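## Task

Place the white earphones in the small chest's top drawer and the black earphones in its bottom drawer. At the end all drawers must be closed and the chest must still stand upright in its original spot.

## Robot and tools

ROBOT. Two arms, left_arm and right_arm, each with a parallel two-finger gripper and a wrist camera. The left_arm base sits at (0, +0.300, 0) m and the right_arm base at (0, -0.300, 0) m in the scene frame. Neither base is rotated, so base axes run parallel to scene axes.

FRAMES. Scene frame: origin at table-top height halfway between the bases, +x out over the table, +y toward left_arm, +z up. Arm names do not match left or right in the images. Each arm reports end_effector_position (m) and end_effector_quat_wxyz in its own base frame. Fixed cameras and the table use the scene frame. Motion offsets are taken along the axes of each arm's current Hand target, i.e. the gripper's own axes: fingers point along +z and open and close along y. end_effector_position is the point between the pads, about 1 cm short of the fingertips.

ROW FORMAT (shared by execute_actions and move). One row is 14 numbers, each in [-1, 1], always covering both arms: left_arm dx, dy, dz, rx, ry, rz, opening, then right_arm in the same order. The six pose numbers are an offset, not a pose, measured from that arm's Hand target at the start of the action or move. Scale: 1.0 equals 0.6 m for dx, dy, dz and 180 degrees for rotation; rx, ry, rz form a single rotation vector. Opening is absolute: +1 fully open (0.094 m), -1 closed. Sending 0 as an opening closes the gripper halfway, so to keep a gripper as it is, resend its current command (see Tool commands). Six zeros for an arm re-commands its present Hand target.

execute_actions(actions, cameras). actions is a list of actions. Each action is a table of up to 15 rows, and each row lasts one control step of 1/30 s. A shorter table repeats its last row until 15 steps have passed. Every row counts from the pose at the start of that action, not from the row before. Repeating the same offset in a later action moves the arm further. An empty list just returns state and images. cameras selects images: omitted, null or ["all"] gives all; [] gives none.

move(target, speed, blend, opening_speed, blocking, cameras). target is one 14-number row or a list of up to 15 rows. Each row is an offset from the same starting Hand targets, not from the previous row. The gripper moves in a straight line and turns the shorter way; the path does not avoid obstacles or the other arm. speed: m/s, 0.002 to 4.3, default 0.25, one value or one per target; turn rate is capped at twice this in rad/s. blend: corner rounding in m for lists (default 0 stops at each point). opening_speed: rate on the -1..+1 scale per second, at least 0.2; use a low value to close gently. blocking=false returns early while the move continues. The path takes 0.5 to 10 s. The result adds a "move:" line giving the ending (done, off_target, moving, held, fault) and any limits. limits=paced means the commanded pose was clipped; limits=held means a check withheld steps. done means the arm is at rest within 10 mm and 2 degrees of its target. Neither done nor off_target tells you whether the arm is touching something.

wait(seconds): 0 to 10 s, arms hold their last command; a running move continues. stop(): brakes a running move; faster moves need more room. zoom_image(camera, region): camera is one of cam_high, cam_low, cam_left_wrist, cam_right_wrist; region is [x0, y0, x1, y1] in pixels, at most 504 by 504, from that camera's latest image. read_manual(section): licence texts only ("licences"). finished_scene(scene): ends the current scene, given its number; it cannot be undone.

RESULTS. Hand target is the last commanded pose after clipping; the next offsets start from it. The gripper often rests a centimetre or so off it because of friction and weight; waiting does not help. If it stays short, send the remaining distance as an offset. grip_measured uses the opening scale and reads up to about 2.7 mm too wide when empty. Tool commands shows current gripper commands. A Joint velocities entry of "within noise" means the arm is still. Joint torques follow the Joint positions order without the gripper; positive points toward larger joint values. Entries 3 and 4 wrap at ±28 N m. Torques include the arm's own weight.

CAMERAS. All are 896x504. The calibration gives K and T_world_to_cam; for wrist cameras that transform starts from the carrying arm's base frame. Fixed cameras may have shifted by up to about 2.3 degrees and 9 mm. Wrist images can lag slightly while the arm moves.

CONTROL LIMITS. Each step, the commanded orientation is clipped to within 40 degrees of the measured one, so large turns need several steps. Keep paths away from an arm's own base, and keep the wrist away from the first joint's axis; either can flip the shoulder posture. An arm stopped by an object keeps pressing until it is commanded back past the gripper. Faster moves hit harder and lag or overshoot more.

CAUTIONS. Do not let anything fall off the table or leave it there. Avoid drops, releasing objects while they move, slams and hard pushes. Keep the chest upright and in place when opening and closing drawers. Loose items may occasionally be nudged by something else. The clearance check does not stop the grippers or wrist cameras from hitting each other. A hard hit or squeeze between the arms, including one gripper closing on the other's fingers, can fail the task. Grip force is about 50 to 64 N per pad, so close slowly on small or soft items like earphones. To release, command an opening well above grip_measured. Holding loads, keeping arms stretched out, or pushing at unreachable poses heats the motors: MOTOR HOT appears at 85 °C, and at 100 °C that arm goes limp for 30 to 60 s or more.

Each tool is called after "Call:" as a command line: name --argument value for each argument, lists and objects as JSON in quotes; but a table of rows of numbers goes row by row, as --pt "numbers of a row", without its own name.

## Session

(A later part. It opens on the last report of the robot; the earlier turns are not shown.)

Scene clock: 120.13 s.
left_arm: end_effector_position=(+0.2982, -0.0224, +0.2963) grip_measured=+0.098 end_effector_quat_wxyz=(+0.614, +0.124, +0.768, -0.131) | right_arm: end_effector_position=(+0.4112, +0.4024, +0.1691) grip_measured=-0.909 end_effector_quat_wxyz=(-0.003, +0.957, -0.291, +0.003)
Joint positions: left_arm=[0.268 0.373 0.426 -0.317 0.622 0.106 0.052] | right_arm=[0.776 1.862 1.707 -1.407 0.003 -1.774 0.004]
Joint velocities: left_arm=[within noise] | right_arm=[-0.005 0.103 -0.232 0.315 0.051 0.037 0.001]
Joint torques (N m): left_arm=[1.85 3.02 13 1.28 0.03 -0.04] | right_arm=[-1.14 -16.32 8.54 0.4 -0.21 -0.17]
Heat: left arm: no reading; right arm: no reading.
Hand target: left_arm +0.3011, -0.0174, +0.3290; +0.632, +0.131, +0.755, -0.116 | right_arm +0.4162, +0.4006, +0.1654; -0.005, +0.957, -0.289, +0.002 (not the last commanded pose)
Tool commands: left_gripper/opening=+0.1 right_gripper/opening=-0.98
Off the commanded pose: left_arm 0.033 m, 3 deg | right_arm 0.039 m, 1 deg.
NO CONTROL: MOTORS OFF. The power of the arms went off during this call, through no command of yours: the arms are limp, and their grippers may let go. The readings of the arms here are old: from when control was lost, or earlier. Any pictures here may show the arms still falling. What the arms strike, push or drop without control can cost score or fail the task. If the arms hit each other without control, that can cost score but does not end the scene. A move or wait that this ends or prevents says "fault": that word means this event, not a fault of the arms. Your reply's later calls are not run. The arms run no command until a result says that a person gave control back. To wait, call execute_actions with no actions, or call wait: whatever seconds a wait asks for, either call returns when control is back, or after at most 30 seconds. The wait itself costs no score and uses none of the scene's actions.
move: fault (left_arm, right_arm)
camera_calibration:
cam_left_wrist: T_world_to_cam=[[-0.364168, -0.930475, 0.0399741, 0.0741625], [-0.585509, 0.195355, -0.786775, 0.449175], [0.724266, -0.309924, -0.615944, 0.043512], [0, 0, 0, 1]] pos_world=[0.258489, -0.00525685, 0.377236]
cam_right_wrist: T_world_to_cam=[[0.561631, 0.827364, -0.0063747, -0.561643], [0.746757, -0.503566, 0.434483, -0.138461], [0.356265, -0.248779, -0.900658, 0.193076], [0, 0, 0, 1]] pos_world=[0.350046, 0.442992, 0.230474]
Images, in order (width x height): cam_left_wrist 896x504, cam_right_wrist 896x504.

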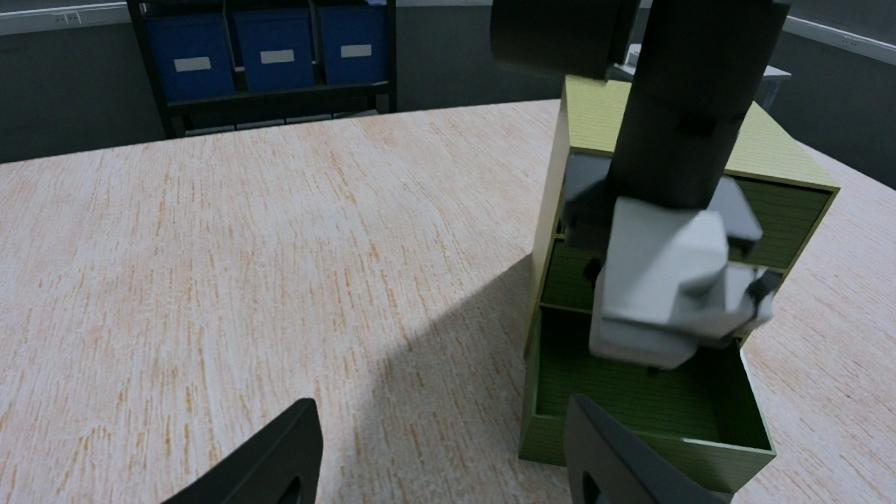

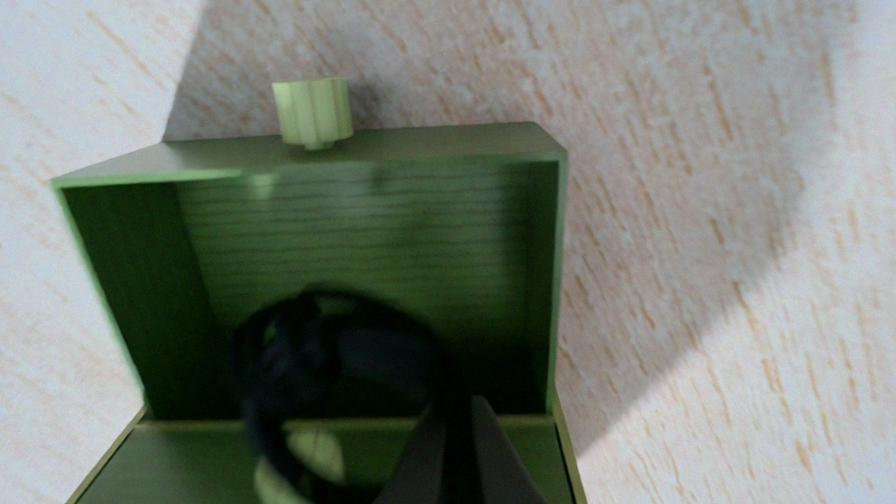

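Call:
wait --seconds 10

Scene clock: 138.53 s.
left_arm: end_effector_position=(+0.2982, -0.0224, +0.2963) grip_measured=+0.098 end_effector_quat_wxyz=(+0.614, +0.124, +0.768, -0.131) | right_arm: end_effector_position=(+0.4112, +0.4024, +0.1691) grip_measured=-0.909 end_effector_quat_wxyz=(-0.003, +0.957, -0.291, +0.003)
Joint positions: left_arm=[0.268 0.373 0.426 -0.317 0.622 0.106 0.052] | right_arm=[0.776 1.862 1.707 -1.407 0.003 -1.774 0.004]
Joint velocities: left_arm=[within noise] | right_arm=[-0.005 0.103 -0.232 0.315 0.051 0.037 0.001]
Joint torques (N m): left_arm=[1.85 3.02 13 1.28 0.03 -0.04] | right_arm=[-1.14 -16.32 8.54 0.4 -0.21 -0.17]
Heat: left arm: no reading; right arm: no reading.
Hand target: left_arm +0.3011, -0.0174, +0.3290; +0.632, +0.131, +0.755, -0.116 | right_arm +0.4162, +0.4006, +0.1654; -0.005, +0.957, -0.289, +0.002 (not the last commanded pose)
Tool commands: left_gripper/opening=+0.1 right_gripper/opening=-0.98
Off the commanded pose: left_arm 0.033 m, 3 deg | right_arm 0.039 m, 1 deg.
NO CONTROL, STILL: no person has given control back yet. The readings of the arms here are still the old ones. Call execute_actions with no actions, or call wait, again.
ARM HIT: the left arm struck itself hard. It can cost score.
wait: 0.00 of 10 s (a fault stop came first)
camera_calibration:
cam_left_wrist: T_world_to_cam=[[-0.364168, -0.930475, 0.0399741, 0.0741625], [-0.585509, 0.195355, -0.786775, 0.449175], [0.724266, -0.309924, -0.615944, 0.043512], [0, 0, 0, 1]] pos_world=[0.258489, -0.00525685, 0.377236]
cam_right_wrist: T_world_to_cam=[[0.561631, 0.827364, -0.0063747, -0.561643], [0.746757, -0.503566, 0.434483, -0.138461], [0.356265, -0.248779, -0.900658, 0.193076], [0, 0, 0, 1]] pos_world=[0.350046, 0.442992, 0.230474]

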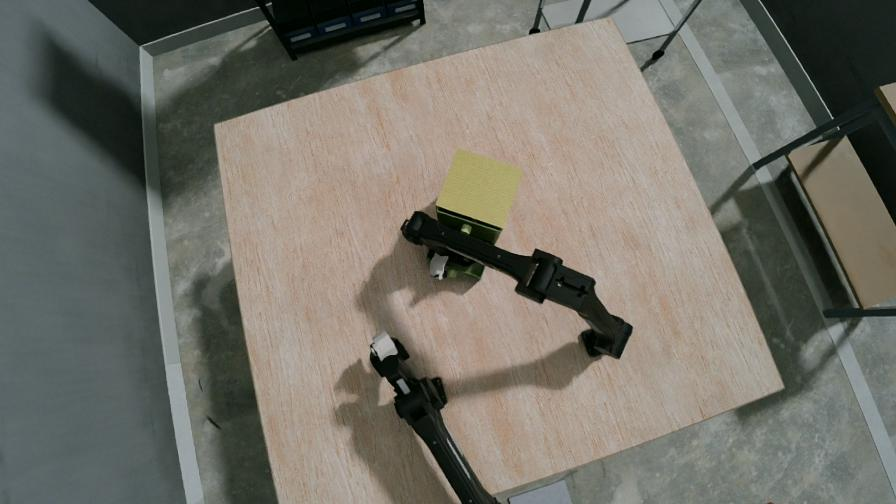

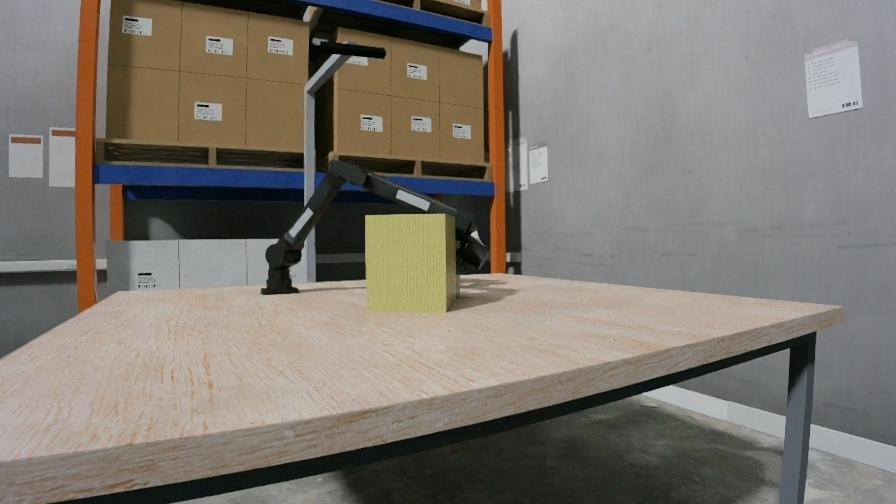

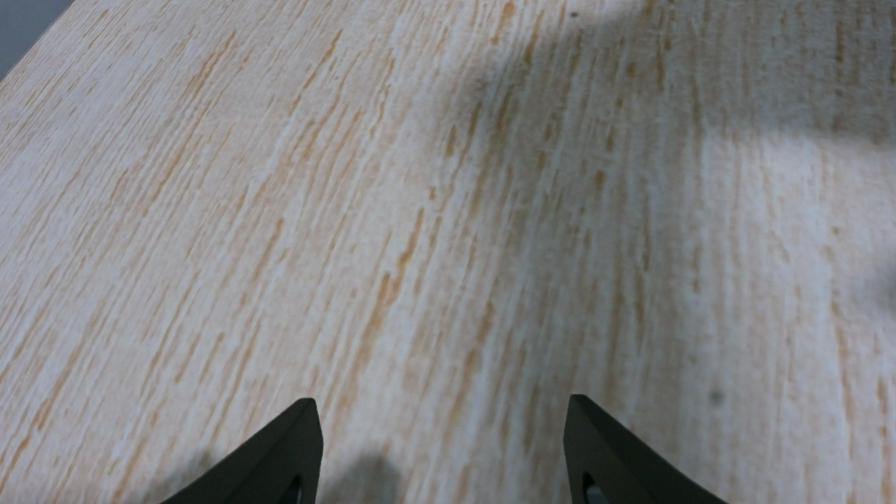

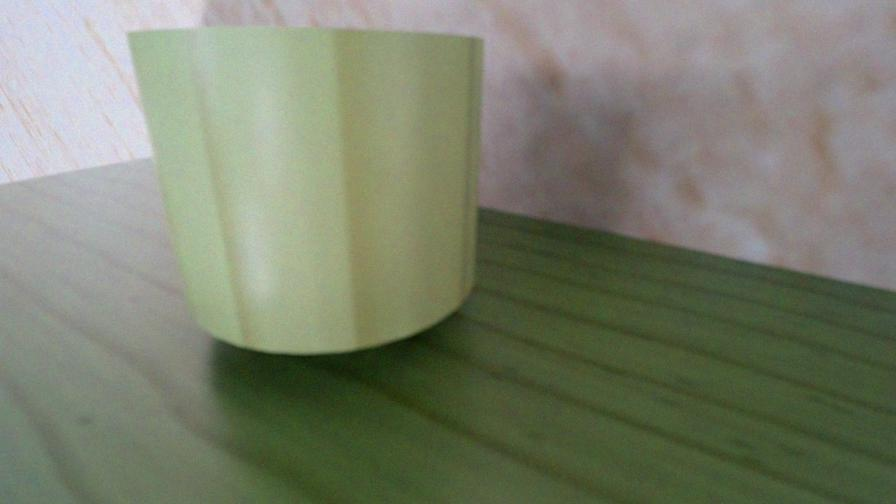

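Call:
wait --seconds 10

Scene clock: 145.00 s.
left_arm: end_effector_position=(+0.2005, +0.0880, +0.0629) grip_measured=+0.098 end_effector_quat_wxyz=(+0.411, -0.111, +0.890, +0.166) | right_arm: end_effector_position=(+0.3910, +0.3717, +0.0161) grip_measured=-0.811 end_effector_quat_wxyz=(+0.253, +0.916, -0.297, -0.096)
Joint positions: left_arm=[0.265 0.015 0.039 -0.692 -0.193 0.109 0.052] | right_arm=[0.78 2.266 1.856 -1.707 0.06 -1.717 0.009]
Joint velocities: within noise
Joint torques (N m): left_arm=[1.08 1.38 0.25 -0.16 -0.1 -0.16] | right_arm=[-0.26 -0.09 -0.66 -0.27 0.02 -0.03]
Heat: left arm: hottest elbow 33 °C; right arm: hottest elbow 34 °C.
Hand target: left_arm +0.2005, +0.0880, +0.0629; +0.411, -0.111, +0.890, +0.166 (not the last commanded pose) | right_arm +0.3910, +0.3717, +0.0161; +0.253, +0.916, -0.297, -0.096 (not the last commanded pose)
Tool commands: left_gripper/opening=+0.098179 right_gripper/opening=-0.811209
Off the commanded pose: left_arm 0.304 m, 52 deg | right_arm 0.121 m, 31 deg.
CONTROL GIVEN BACK BY A PERSON. The power is on again. The arms and their grippers hold where they came to rest, not your last command. Their grippers do not squeeze until commanded. The arms may rest on the table, on a part, on each other or against the robot's own body, stand at a joint limit or lie folded up, and parts may have moved. Move slowly at first; if an arm does not follow, try another direction. If the arms lie or press on each other, first move them apart, starting from their current pose. A hard hit or press between them can end the scene. Commands run again from your next reply on.
wait: 0.00 of 10 s (a fault stop came first)
camera_calibration:
cam_left_wrist: T_world_to_cam=[[0.31931, -0.925012, -0.205899, 0.0285434], [-0.881651, -0.210309, -0.422448, 0.258967], [0.347467, 0.316423, -0.882691, 0.0418874], [0, 0, 0, 1]] pos_world=[0.20465, 0.0676118, 0.152251]
cam_right_wrist: T_world_to_cam=[[0.494545, 0.685933, -0.53378, -0.438688], [0.868039, -0.358727, 0.343253, -0.172099], [0.0439678, -0.633096, -0.772824, 0.317688], [0, 0, 0, 1]] pos_world=[0.352372, 0.4403, 0.0704278]

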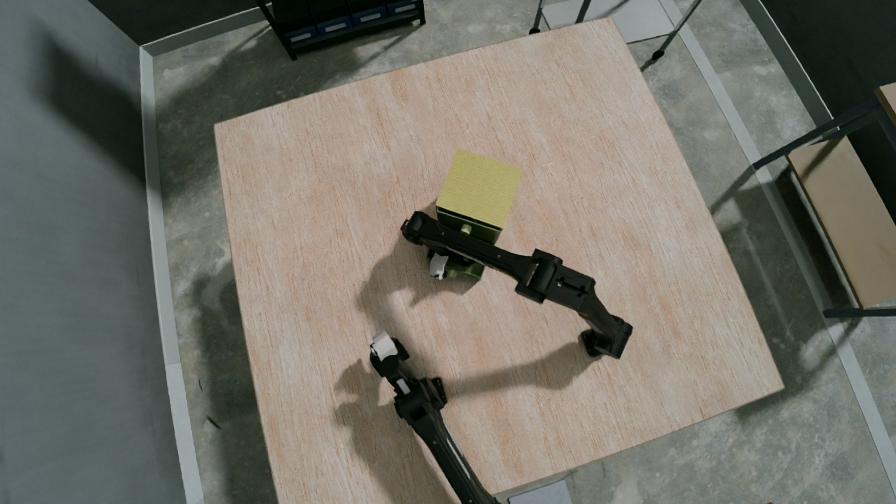

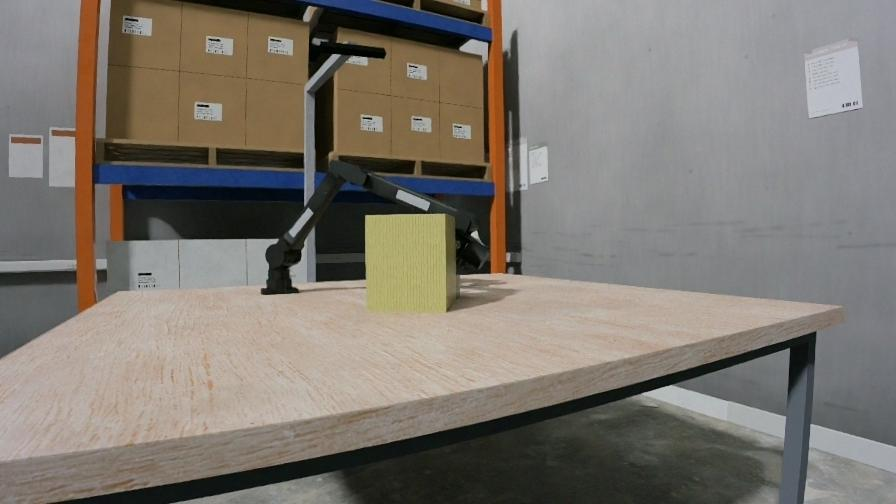

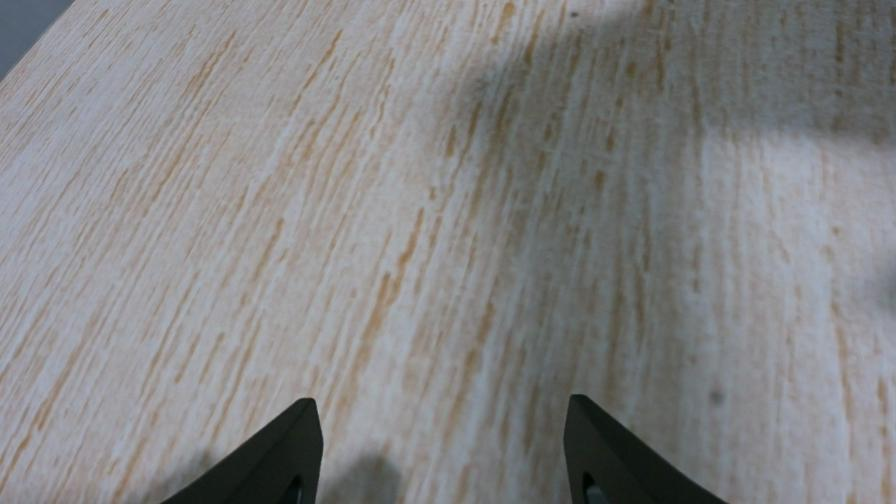

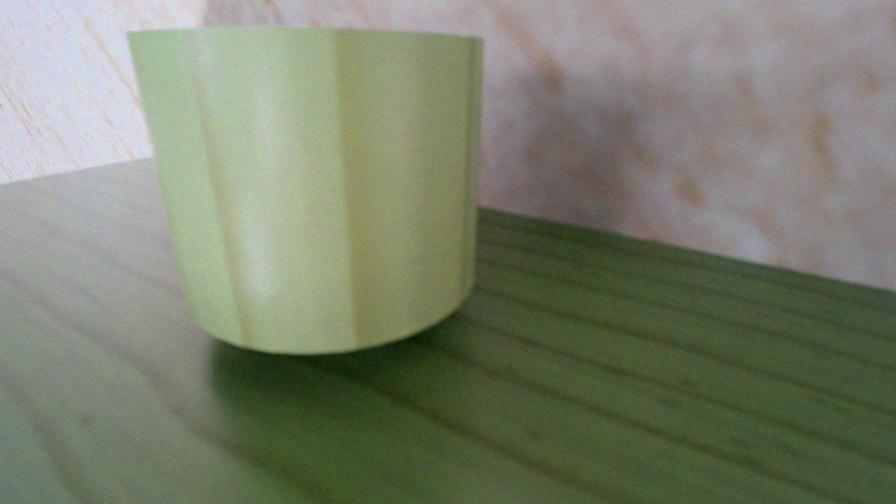

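Call:
move --pt "0 0 0 0 0 0 0.098 0 0 0 0 0 0 -0.6" --pt "0 0 0 0 0 0 0.098 -0.008 0.173 -0.285 0 0 0 -0.6" --speed 0.1 --opening_speed 0.5

Scene clock: 149.67 s.
left_arm: end_effector_position=(+0.2020, +0.0884, +0.0679) grip_measured=+0.098 end_effector_quat_wxyz=(+0.415, -0.112, +0.887, +0.166) | right_arm: end_effector_position=(+0.3889, +0.3697, +0.2006) grip_measured=-0.602 end_effector_quat_wxyz=(+0.108, +0.944, -0.309, -0.022)
Joint positions: left_arm=[0.265 0.016 0.047 -0.688 -0.193 0.109 0.052] | right_arm=[0.78 1.897 1.826 -1.714 0.06 -1.722 0.019]
Joint velocities: within noise
Joint torques (N m): left_arm=[0.85 4.48 8.39 1.25 -0.16 -0.18] | right_arm=[-0.26 -17.14 10.19 -0.28 0.14 -0.2]
Heat: left arm: hottest elbow 33 °C; right arm: hottest elbow 34 °C.
Hand target: left_arm +0.2005, +0.0880, +0.0629; +0.411, -0.111, +0.890, +0.166 | right_arm +0.3915, +0.3720, +0.2162; +0.253, +0.916, -0.297, -0.096
Off the commanded pose: left_arm 0.005 m, 1 deg | right_arm 0.016 m, 19 deg.
CONTROL GIVEN BACK BY A PERSON, as an earlier result said. Commands run again.
joint read past its limit (right arm) — joint 4 (wrist pitch), lower limit.
joint sent to its limit (right arm) — joint 4 (wrist pitch), lower limit. The joint targets are off in orientation, not in position.
move: off_target (right_arm)
camera_calibration:
cam_left_wrist: T_world_to_cam=[[0.32137, -0.924447, -0.205232, 0.0290321], [-0.877405, -0.209165, -0.431752, 0.262099], [0.356205, 0.318824, -0.878334, 0.0434188], [0, 0, 0, 1]] pos_world=[0.205171, 0.0678177, 0.157256]
cam_right_wrist: T_world_to_cam=[[0.582211, 0.779058, -0.232593, -0.46679], [0.776654, -0.448291, 0.442542, -0.185562], [0.240496, -0.438298, -0.866058, 0.329341], [0, 0, 0, 1]] pos_world=[0.336683, 0.424819, 0.258775]

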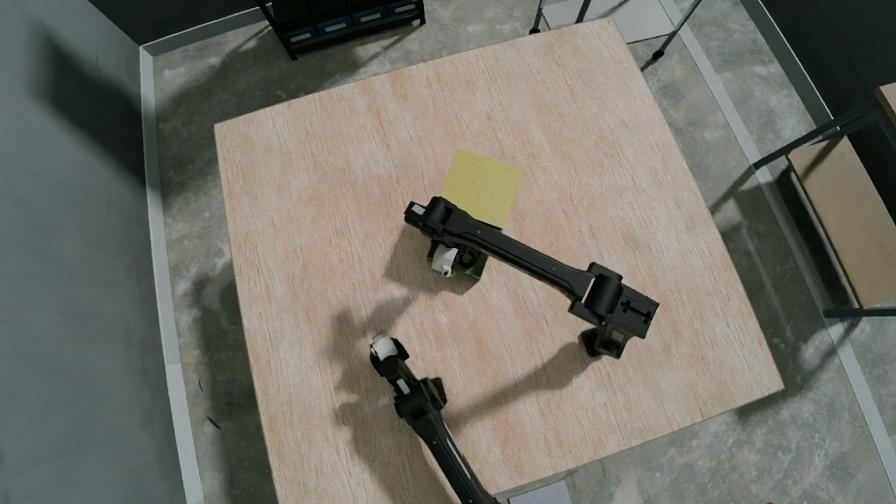

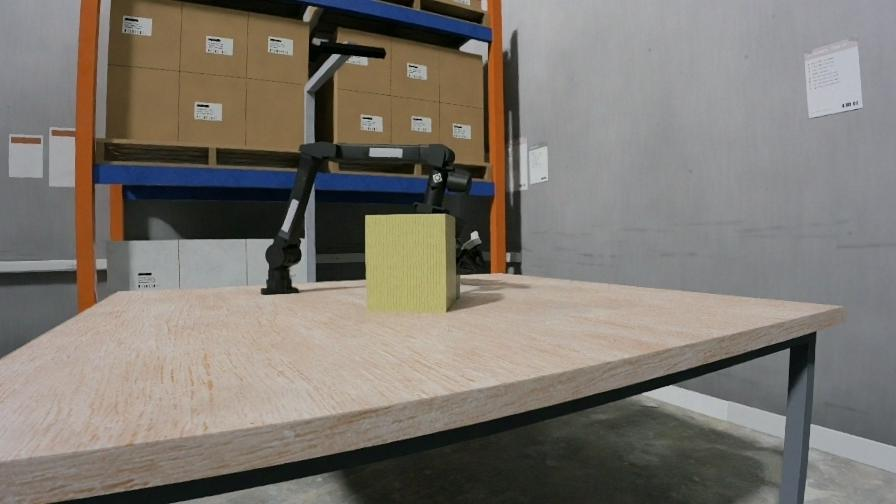

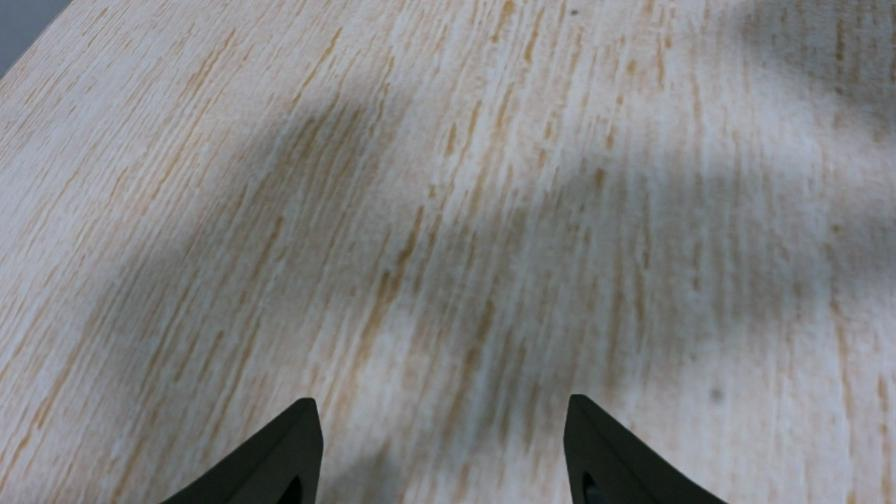

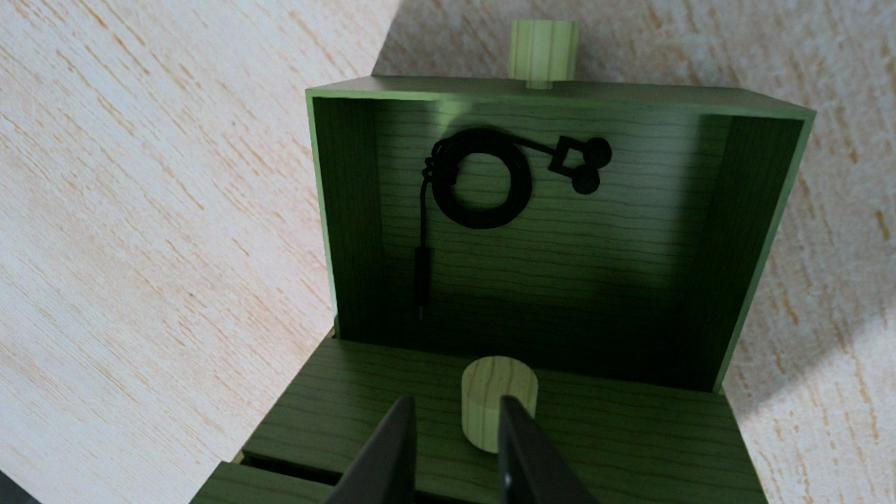

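Call:
move --pt "0 0 0 0 0 0 0.098 -0.003 0.104 -0.132 0 0 0 -0.6" --pt "0 0 0 0 0 0 0.098 0.241 0.588 0.168 0.081 -0.214 0.775 -0.6" --speed 0.35 --blend 0.02 --cameras '["cam_high"]'

Call:
zoom_image --camera "cam_high" --region '[350, 130, 600, 380]'

Scene clock: 157.73 s.
left_arm: end_effector_position=(+0.2020, +0.0884, +0.0679) grip_measured=+0.098 end_effector_quat_wxyz=(+0.415, -0.112, +0.887, +0.166) | right_arm: end_effector_position=(+0.3040, +0.0038, +0.3092) grip_measured=-0.602 end_effector_quat_wxyz=(-0.003, -0.013, +1.000, +0.002)
Joint positions: left_arm=[0.265 0.016 0.047 -0.688 -0.193 0.109 0.052] | right_arm=[0.012 1.144 1.28 -1.712 -0.003 -0.013 0.019]
Joint velocities: within noise
Joint torques (N m): left_arm=[0.97 4.19 8.32 1.25 -0.16 -0.2] | right_arm=[-1.14 -7.12 8.76 0.09 0.17 0.17]
Heat: left arm: hottest elbow 33 °C; right arm: hottest elbow 34 °C.
Hand target: left_arm +0.2005, +0.0880, +0.0629; +0.411, -0.111, +0.890, +0.166 | right_arm +0.3002, +0.0000, +0.3103; +0.000, +0.000, +1.000, +0.000
Off the commanded pose: left_arm 0.005 m, 1 deg | right_arm 0.005 m, 2 deg.
joint read past its limit (right arm) — joint 4 (wrist pitch), lower limit.
joint sent to its limit (right arm) — joint 4 (wrist pitch), lower limit. The joint targets still meet the commanded pose.
move: done
Images, in order (width x height): cam_high 896x504.

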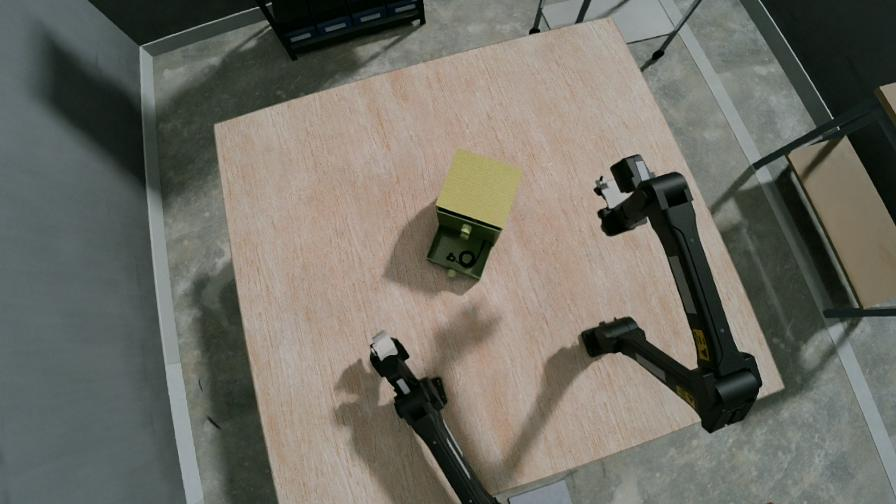

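Scaled by 2.016 from the camera's 896x504 image, which has a finer 1280x720 frame.

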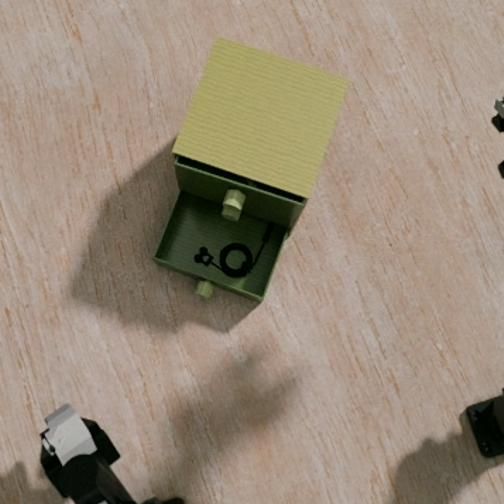

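Call:
move --pt "-0.407 -0.021 -0.143 0.1 -0.05 0.025 -0.9 0 0 0 0 0 0 -0.6" --pt "-0.385 -0.471 -0.268 0.287 -0.15 0.075 -0.9 0 0 0 0 0 0 -0.6" --speed 0.25 --cameras '["cam_left_wrist","cam_high"]'

Scene clock: 162.87 s.
left_arm: end_effector_position=(+0.3304, -0.2142, +0.2756) grip_measured=-0.898 end_effector_quat_wxyz=(+0.581, +0.220, +0.767, -0.160) | right_arm: end_effector_position=(+0.3040, +0.0038, +0.3091) grip_measured=-0.602 end_effector_quat_wxyz=(-0.003, -0.012, +1.000, +0.002)
Joint positions: left_arm=[-0.593 0.735 0.493 -0.035 -0.043 -0.002 0.005] | right_arm=[0.012 1.144 1.279 -1.712 -0.003 -0.012 0.019]
Joint velocities: within noise
Joint torques (N m): left_arm=[0.09 0.26 9.25 2.26 -0.17 -0.29] | right_arm=[-1.08 -7.18 8.73 0.08 0.17 0.11]
Heat: left arm: hottest elbow 34 °C; right arm: hottest elbow 34 °C.
Hand target: left_arm +0.3309, -0.2199, +0.2805; +0.585, +0.218, +0.763, -0.168 | right_arm +0.3002, +0.0000, +0.3102; +0.000, +0.000, +1.000, +0.000
Off the commanded pose: left_arm 0.008 m, 1 deg | right_arm 0.005 m, 1 deg.
joint read past its limit (right arm) — joint 4 (wrist pitch), lower limit.
joint sent to its limit (right arm) — joint 4 (wrist pitch), lower limit. The joint targets still meet the commanded pose.
move: done
camera_calibration:
cam_left_wrist: T_world_to_cam=[[-0.534786, -0.844792, -0.0181576, -0.000935897], [-0.55571, 0.367812, -0.745588, 0.504867], [0.636545, -0.38864, -0.66616, -0.0260845], [0, 0, 0, 1]] pos_world=[0.296663, -0.196624, 0.359029]
Images, in order (width x height): cam_high 896x504, cam_left_wrist 896x504.

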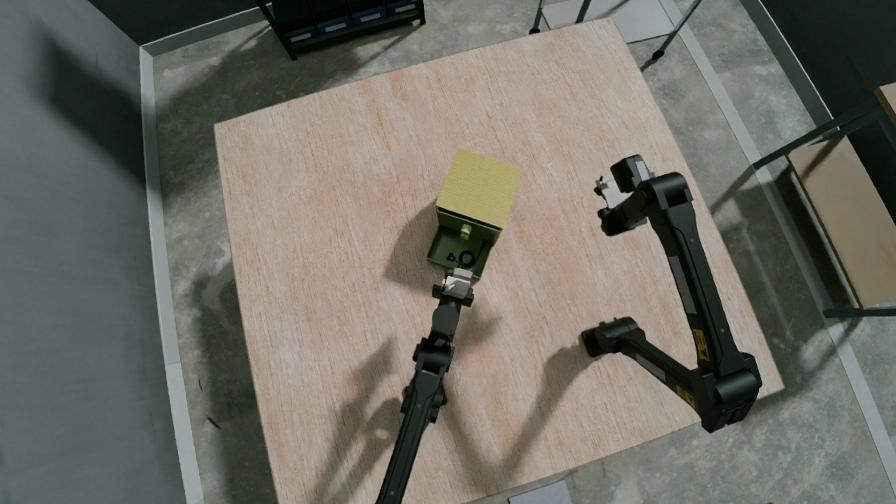

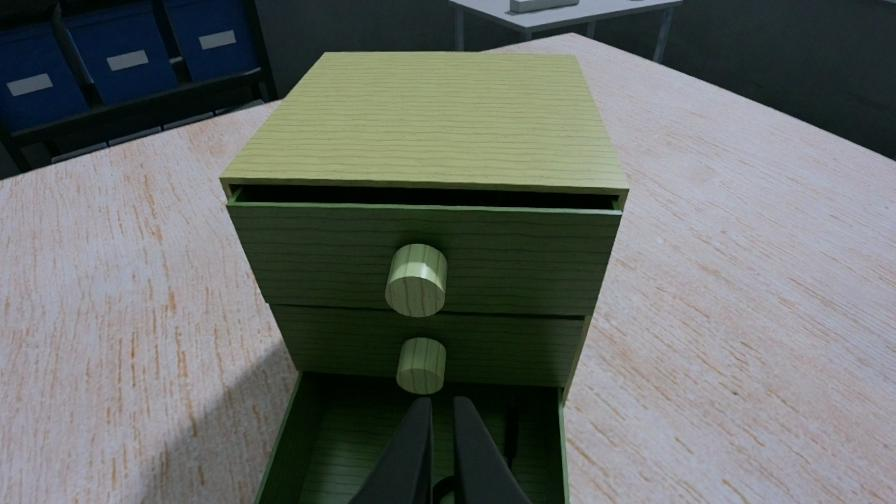

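Call:
move --pt "0.076 0.0355 0.138 0 0 0 -0.95 0 0 0 0 0 0 -0.6" --pt "0.0235 0.025 0.263 0 0 0 -0.95 0 0 0 0 0 0 -0.6" --speed '[0.2,0.1]' --cameras '["cam_left_wrist"]'

Scene clock: 168.10 s.
left_arm: end_effector_position=(+0.4413, -0.2669, +0.1984) grip_measured=-0.948 end_effector_quat_wxyz=(+0.562, +0.219, +0.781, -0.161) | right_arm: end_effector_position=(+0.3040, +0.0038, +0.3091) grip_measured=-0.602 end_effector_quat_wxyz=(-0.003, -0.012, +1.000, +0.002)
Joint positions: left_arm=[-0.539 1.292 0.622 0.349 0.013 -0.002 0.002] | right_arm=[0.012 1.144 1.279 -1.712 -0.003 -0.012 0.019]
Joint velocities: within noise
Joint torques (N m): left_arm=[0.38 -3.02 12.75 2.13 -0.19 -0.16] | right_arm=[-1.14 -7.18 8.7 0.1 0.17 0.11]
Heat: left arm: hottest elbow 34 °C; right arm: hottest elbow 34 °C.
Hand target: left_arm +0.4651, -0.2859, +0.2261; +0.585, +0.218, +0.763, -0.168 | right_arm +0.3002, +0.0000, +0.3102; +0.000, +0.000, +1.000, +0.000
Off the commanded pose: left_arm 0.041 m, 3 deg | right_arm 0.005 m, 1 deg.
joint read past its limit (right arm) — joint 4 (wrist pitch), lower limit.
joint sent to its limit (right arm) — joint 4 (wrist pitch), lower limit. The joint targets still meet the commanded pose.
move: off_target (left_arm)
camera_calibration:
cam_left_wrist: T_world_to_cam=[[-0.534818, -0.844965, -0.00178644, 0.00905135], [-0.588684, 0.374121, -0.716578, 0.538858], [0.606152, -0.382187, -0.697504, -0.147198], [0, 0, 0, 1]] pos_world=[0.411283, -0.250207, 0.283479]
Images, in order (width x height): cam_left_wrist 896x504.

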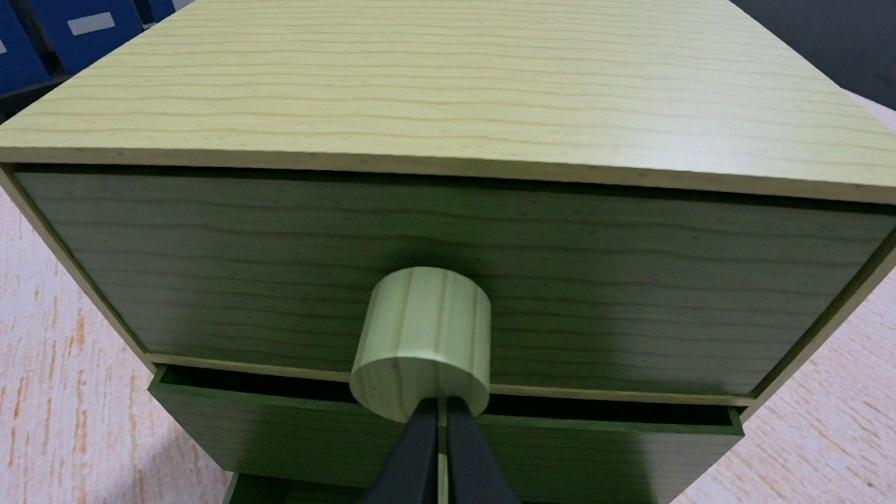

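Call:
move --pt "0.0525 0.01 -0.125 0 0 0 -0.95 0 0 0 0 0 0 -0.6" --pt "0.181 0.01 -0.09 0 0 0 -0.95 0 0 0 0 0 0 -0.6" --pt "0.125 0 0.037 0 0 0 -0.95 0 0 0 0 0 0 -0.6" --speed '[0.2,0.2,0.1]' --cameras '["cam_left_wrist"]'

Scene clock: 171.70 s.
left_arm: end_effector_position=(+0.4437, -0.2679, +0.1357) grip_measured=-0.948 end_effector_quat_wxyz=(+0.577, +0.215, +0.770, -0.165) | right_arm: end_effector_position=(+0.3040, +0.0038, +0.3091) grip_measured=-0.602 end_effector_quat_wxyz=(-0.003, -0.012, +1.000, +0.002)
Joint positions: left_arm=[-0.538 1.486 0.544 0.659 0.013 -0.002 0.002] | right_arm=[0.012 1.144 1.279 -1.712 -0.003 -0.012 0.019]
Joint velocities: within noise
Joint torques (N m): left_arm=[0.56 -3.55 11.22 1.11 -0.22 -0.13] | right_arm=[-1.03 -7.06 8.75 0.06 0.17 0.13]
Heat: left arm: hottest elbow 35 °C; right arm: hottest elbow 34 °C.
Hand target: left_arm +0.4668, -0.2872, +0.1480; +0.585, +0.218, +0.763, -0.168 | right_arm +0.3002, +0.0000, +0.3102; +0.000, +0.000, +1.000, +0.000
Off the commanded pose: left_arm 0.032 m, 1 deg | right_arm 0.005 m, 1 deg.
joint read past its limit (right arm) — joint 4 (wrist pitch), lower limit.
joint sent to its limit (right arm) — joint 4 (wrist pitch), lower limit. The joint targets still meet the commanded pose.
move: off_target (left_arm)
camera_calibration:
cam_left_wrist: T_world_to_cam=[[-0.534065, -0.845439, -0.00275247, 0.00915513], [-0.565538, 0.359667, -0.742163, 0.485061], [0.628444, -0.394807, -0.670213, -0.209775], [0, 0, 0, 1]] pos_world=[0.411041, -0.249541, 0.219426]
Images, in order (width x height): cam_left_wrist 896x504.

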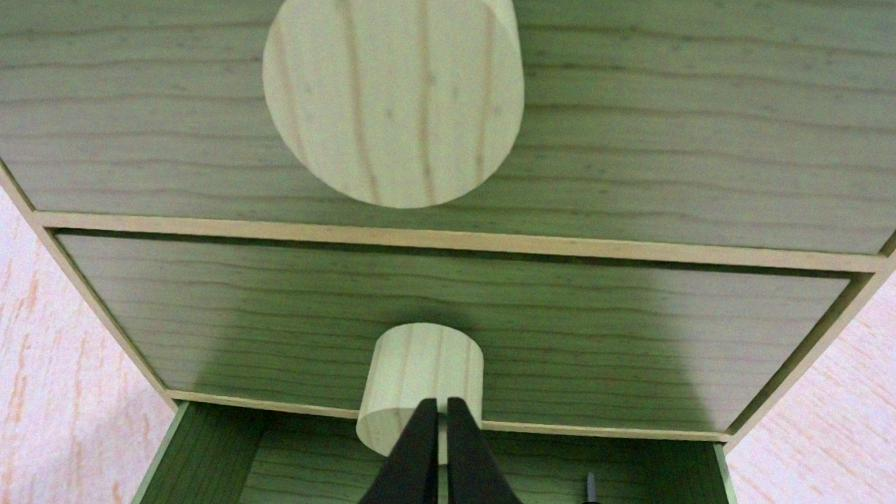

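Call:
move --pt "0.02 0 -0.13 0 0 0 -0.95 0 0 0 0 0 0 -0.6" --pt "-0.086 0.021 -0.271 -0.064 -0.028 -0.017 0.3 0 0 0 0 0 0 -0.6" --speed 0.25 --cameras '["cam_left_wrist","cam_high"]'

Scene clock: 176.40 s.
left_arm: end_effector_position=(+0.3537, -0.1946, +0.2348) grip_measured=+0.297 end_effector_quat_wxyz=(+0.632, +0.131, +0.757, -0.106) | right_arm: end_effector_position=(+0.3040, +0.0038, +0.3091) grip_measured=-0.602 end_effector_quat_wxyz=(-0.003, -0.012, +1.000, +0.002)
Joint positions: left_arm=[-0.618 0.877 0.369 0.321 -0.275 -0.047 0.061] | right_arm=[0.012 1.144 1.279 -1.712 -0.003 -0.012 0.019]
Joint velocities: within noise
Joint torques (N m): left_arm=[0.03 -1.26 8.72 1.24 -0.18 -0.3] | right_arm=[-1.08 -7.3 8.73 0.06 0.17 0.11]
Heat: left arm: hottest elbow 35 °C; right arm: hottest elbow 34 °C.
Hand target: left_arm +0.3515, -0.2003, +0.2398; +0.633, +0.130, +0.755, -0.116 | right_arm +0.3002, +0.0000, +0.3102; +0.000, +0.000, +1.000, +0.000
Off the commanded pose: left_arm 0.008 m, 1 deg | right_arm 0.005 m, 1 deg.
joint read past its limit (right arm) — joint 4 (wrist pitch), lower limit.
joint sent to its limit (right arm) — joint 4 (wrist pitch), lower limit. The joint targets still meet the commanded pose.
move: done
camera_calibration:
cam_left_wrist: T_world_to_cam=[[-0.344132, -0.938825, -0.0134728, -0.0595584], [-0.550228, 0.213275, -0.807319, 0.462734], [0.760804, -0.270411, -0.589962, -0.0993372], [0, 0, 0, 1]] pos_world=[0.30969, -0.181466, 0.314167]
Images, in order (width x height): cam_high 896x504, cam_left_wrist 896x504.

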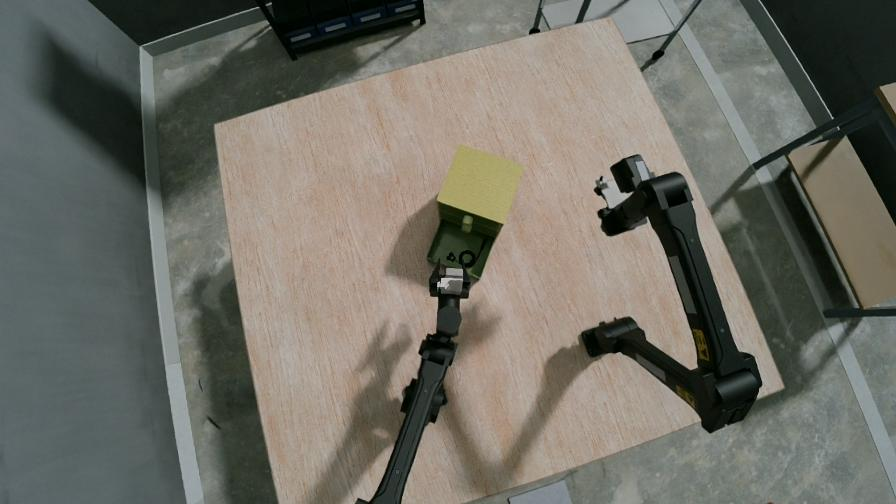

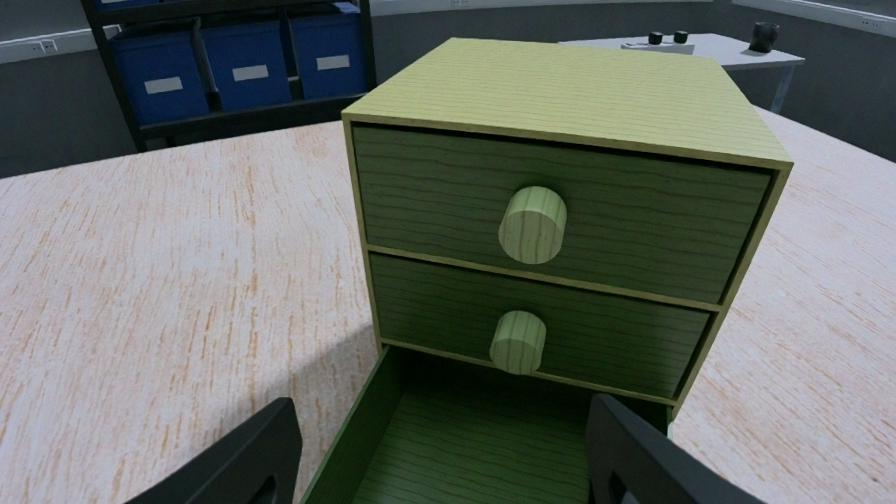

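Call:
move --target '[-0.082,0.018,-0.11,0,0.167,0,0.3,0,0,0,0,0,0,-0.6]' --cameras '["cam_left_wrist","cam_high"]'

Call:
zoom_image --camera "cam_high" --region '[400, 130, 560, 310]'

Scene clock: 181.03 s.
left_arm: end_effector_position=(+0.2935, -0.1688, +0.2723) grip_measured=+0.298 end_effector_quat_wxyz=(+0.399, +0.170, +0.898, -0.069) | right_arm: end_effector_position=(+0.3040, +0.0038, +0.3091) grip_measured=-0.602 end_effector_quat_wxyz=(-0.003, -0.012, +1.000, +0.002)
Joint positions: left_arm=[-0.616 0.707 0.734 -0.779 -0.19 -0.16 0.061] | right_arm=[0.012 1.144 1.279 -1.712 -0.003 -0.012 0.019]
Joint velocities: within noise
Joint torques (N m): left_arm=[1.73 0.44 12.62 1.1 -0.1 -0.29] | right_arm=[-1.2 -7.12 8.73 0.05 0.17 0.12]
Heat: left arm: hottest elbow 35 °C; right arm: hottest elbow 34 °C.
Hand target: left_arm +0.3023, -0.1701, +0.2995; +0.415, +0.155, +0.893, -0.078 | right_arm +0.3002, +0.0000, +0.3102; +0.000, +0.000, +1.000, +0.000
Off the commanded pose: left_arm 0.029 m, 3 deg | right_arm 0.005 m, 1 deg.
joint read past its limit (right arm) — joint 4 (wrist pitch), lower limit.
joint sent to its limit (right arm) — joint 4 (wrist pitch), lower limit. The joint targets still meet the commanded pose.
move: off_target (left_arm)
camera_calibration:
cam_left_wrist: T_world_to_cam=[[-0.375825, -0.926605, -0.0125908, -0.0443812], [-0.85763, 0.352932, -0.374044, 0.450268], [0.351035, -0.129777, -0.927325, 0.211439], [0, 0, 0, 1]] pos_world=[0.295261, -0.172598, 0.363934]
Images, in order (width x height): cam_high 896x504, cam_left_wrist 896x504.

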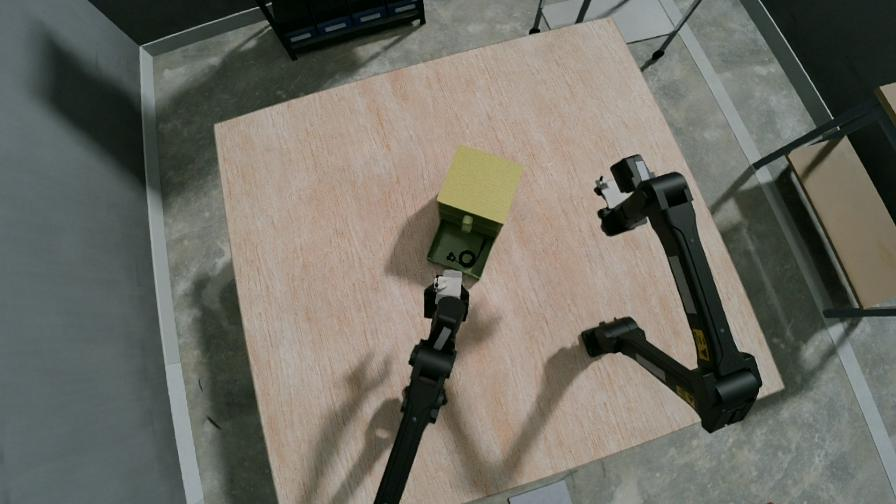

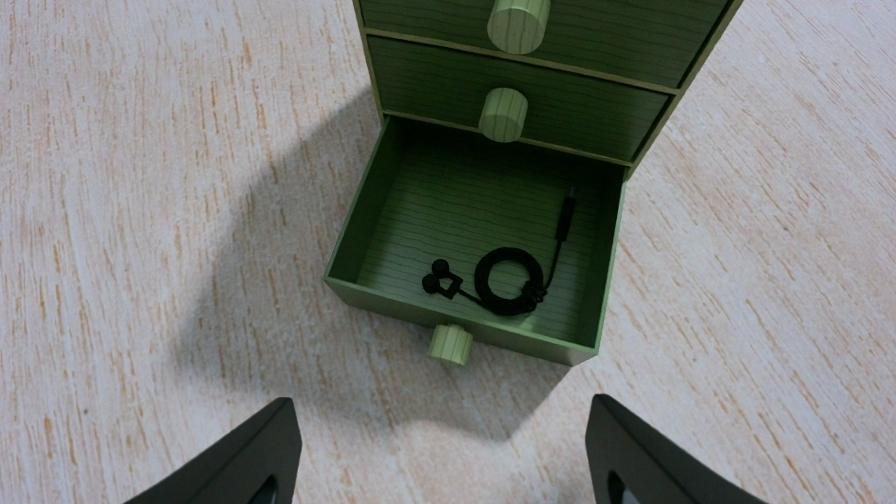

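Scaled by 2.800 from the camera's 896x504 image, which has a finer 1280x720 frame.

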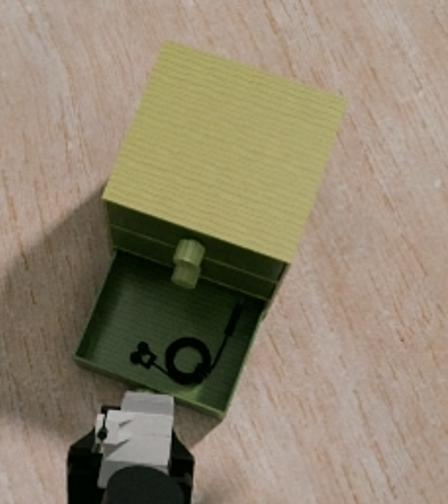

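Call:
move --pt "0.158 -0.0075 0.252 0 -0.167 0 0.3 0 0 0 0 0 0 -0.6" --pt "0.269 -0.011 0.347 0 -0.167 0 0.3 0 0 0 0 0 0 -0.6" --speed '[0.25,0.1]' --cameras '["cam_left_wrist"]'

Scene clock: 186.73 s.
left_arm: end_effector_position=(+0.3529, -0.1951, +0.0748) grip_measured=+0.298 end_effector_quat_wxyz=(+0.664, +0.105, +0.727, -0.139) | right_arm: end_effector_position=(+0.3040, +0.0038, +0.3091) grip_measured=-0.602 end_effector_quat_wxyz=(-0.003, -0.012, +1.000, +0.002)
Joint positions: left_arm=[-0.616 1.851 0.201 1.567 -0.266 -0.084 0.061] | right_arm=[0.012 1.144 1.279 -1.712 -0.003 -0.012 0.019]
Joint velocities: within noise
Joint torques (N m): left_arm=[0.62 -1.2 1.72 -0.24 -0.17 0.1] | right_arm=[-1.14 -7.12 8.76 0.08 0.17 0.12]
Heat: left arm: hottest elbow 36 °C; right arm: hottest elbow 35 °C.
Hand target: left_arm +0.3515, -0.1979, +0.0422; +0.633, +0.130, +0.755, -0.116 | right_arm +0.3002, +0.0000, +0.3102; +0.000, +0.000, +1.000, +0.000
Off the commanded pose: left_arm 0.033 m, 6 deg | right_arm 0.005 m, 1 deg.
joint read past its limit (right arm) — joint 4 (wrist pitch), lower limit.
joint sent to its limit (right arm) — joint 4 (wrist pitch), lower limit. The joint targets still meet the commanded pose.
move: off_target (left_arm)
camera_calibration:
cam_left_wrist: T_world_to_cam=[[-0.348068, -0.936054, 0.0514894, -0.0654345], [-0.490018, 0.134838, -0.861221, 0.300647], [0.799207, -0.324994, -0.505616, -0.223786], [0, 0, 0, 1]] pos_world=[0.303398, -0.174518, 0.149143]
Images, in order (width x height): cam_left_wrist 896x504.

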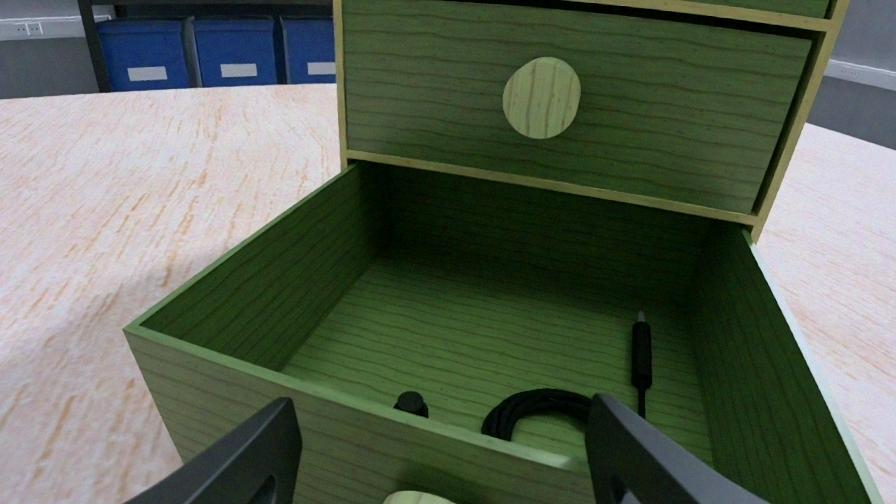

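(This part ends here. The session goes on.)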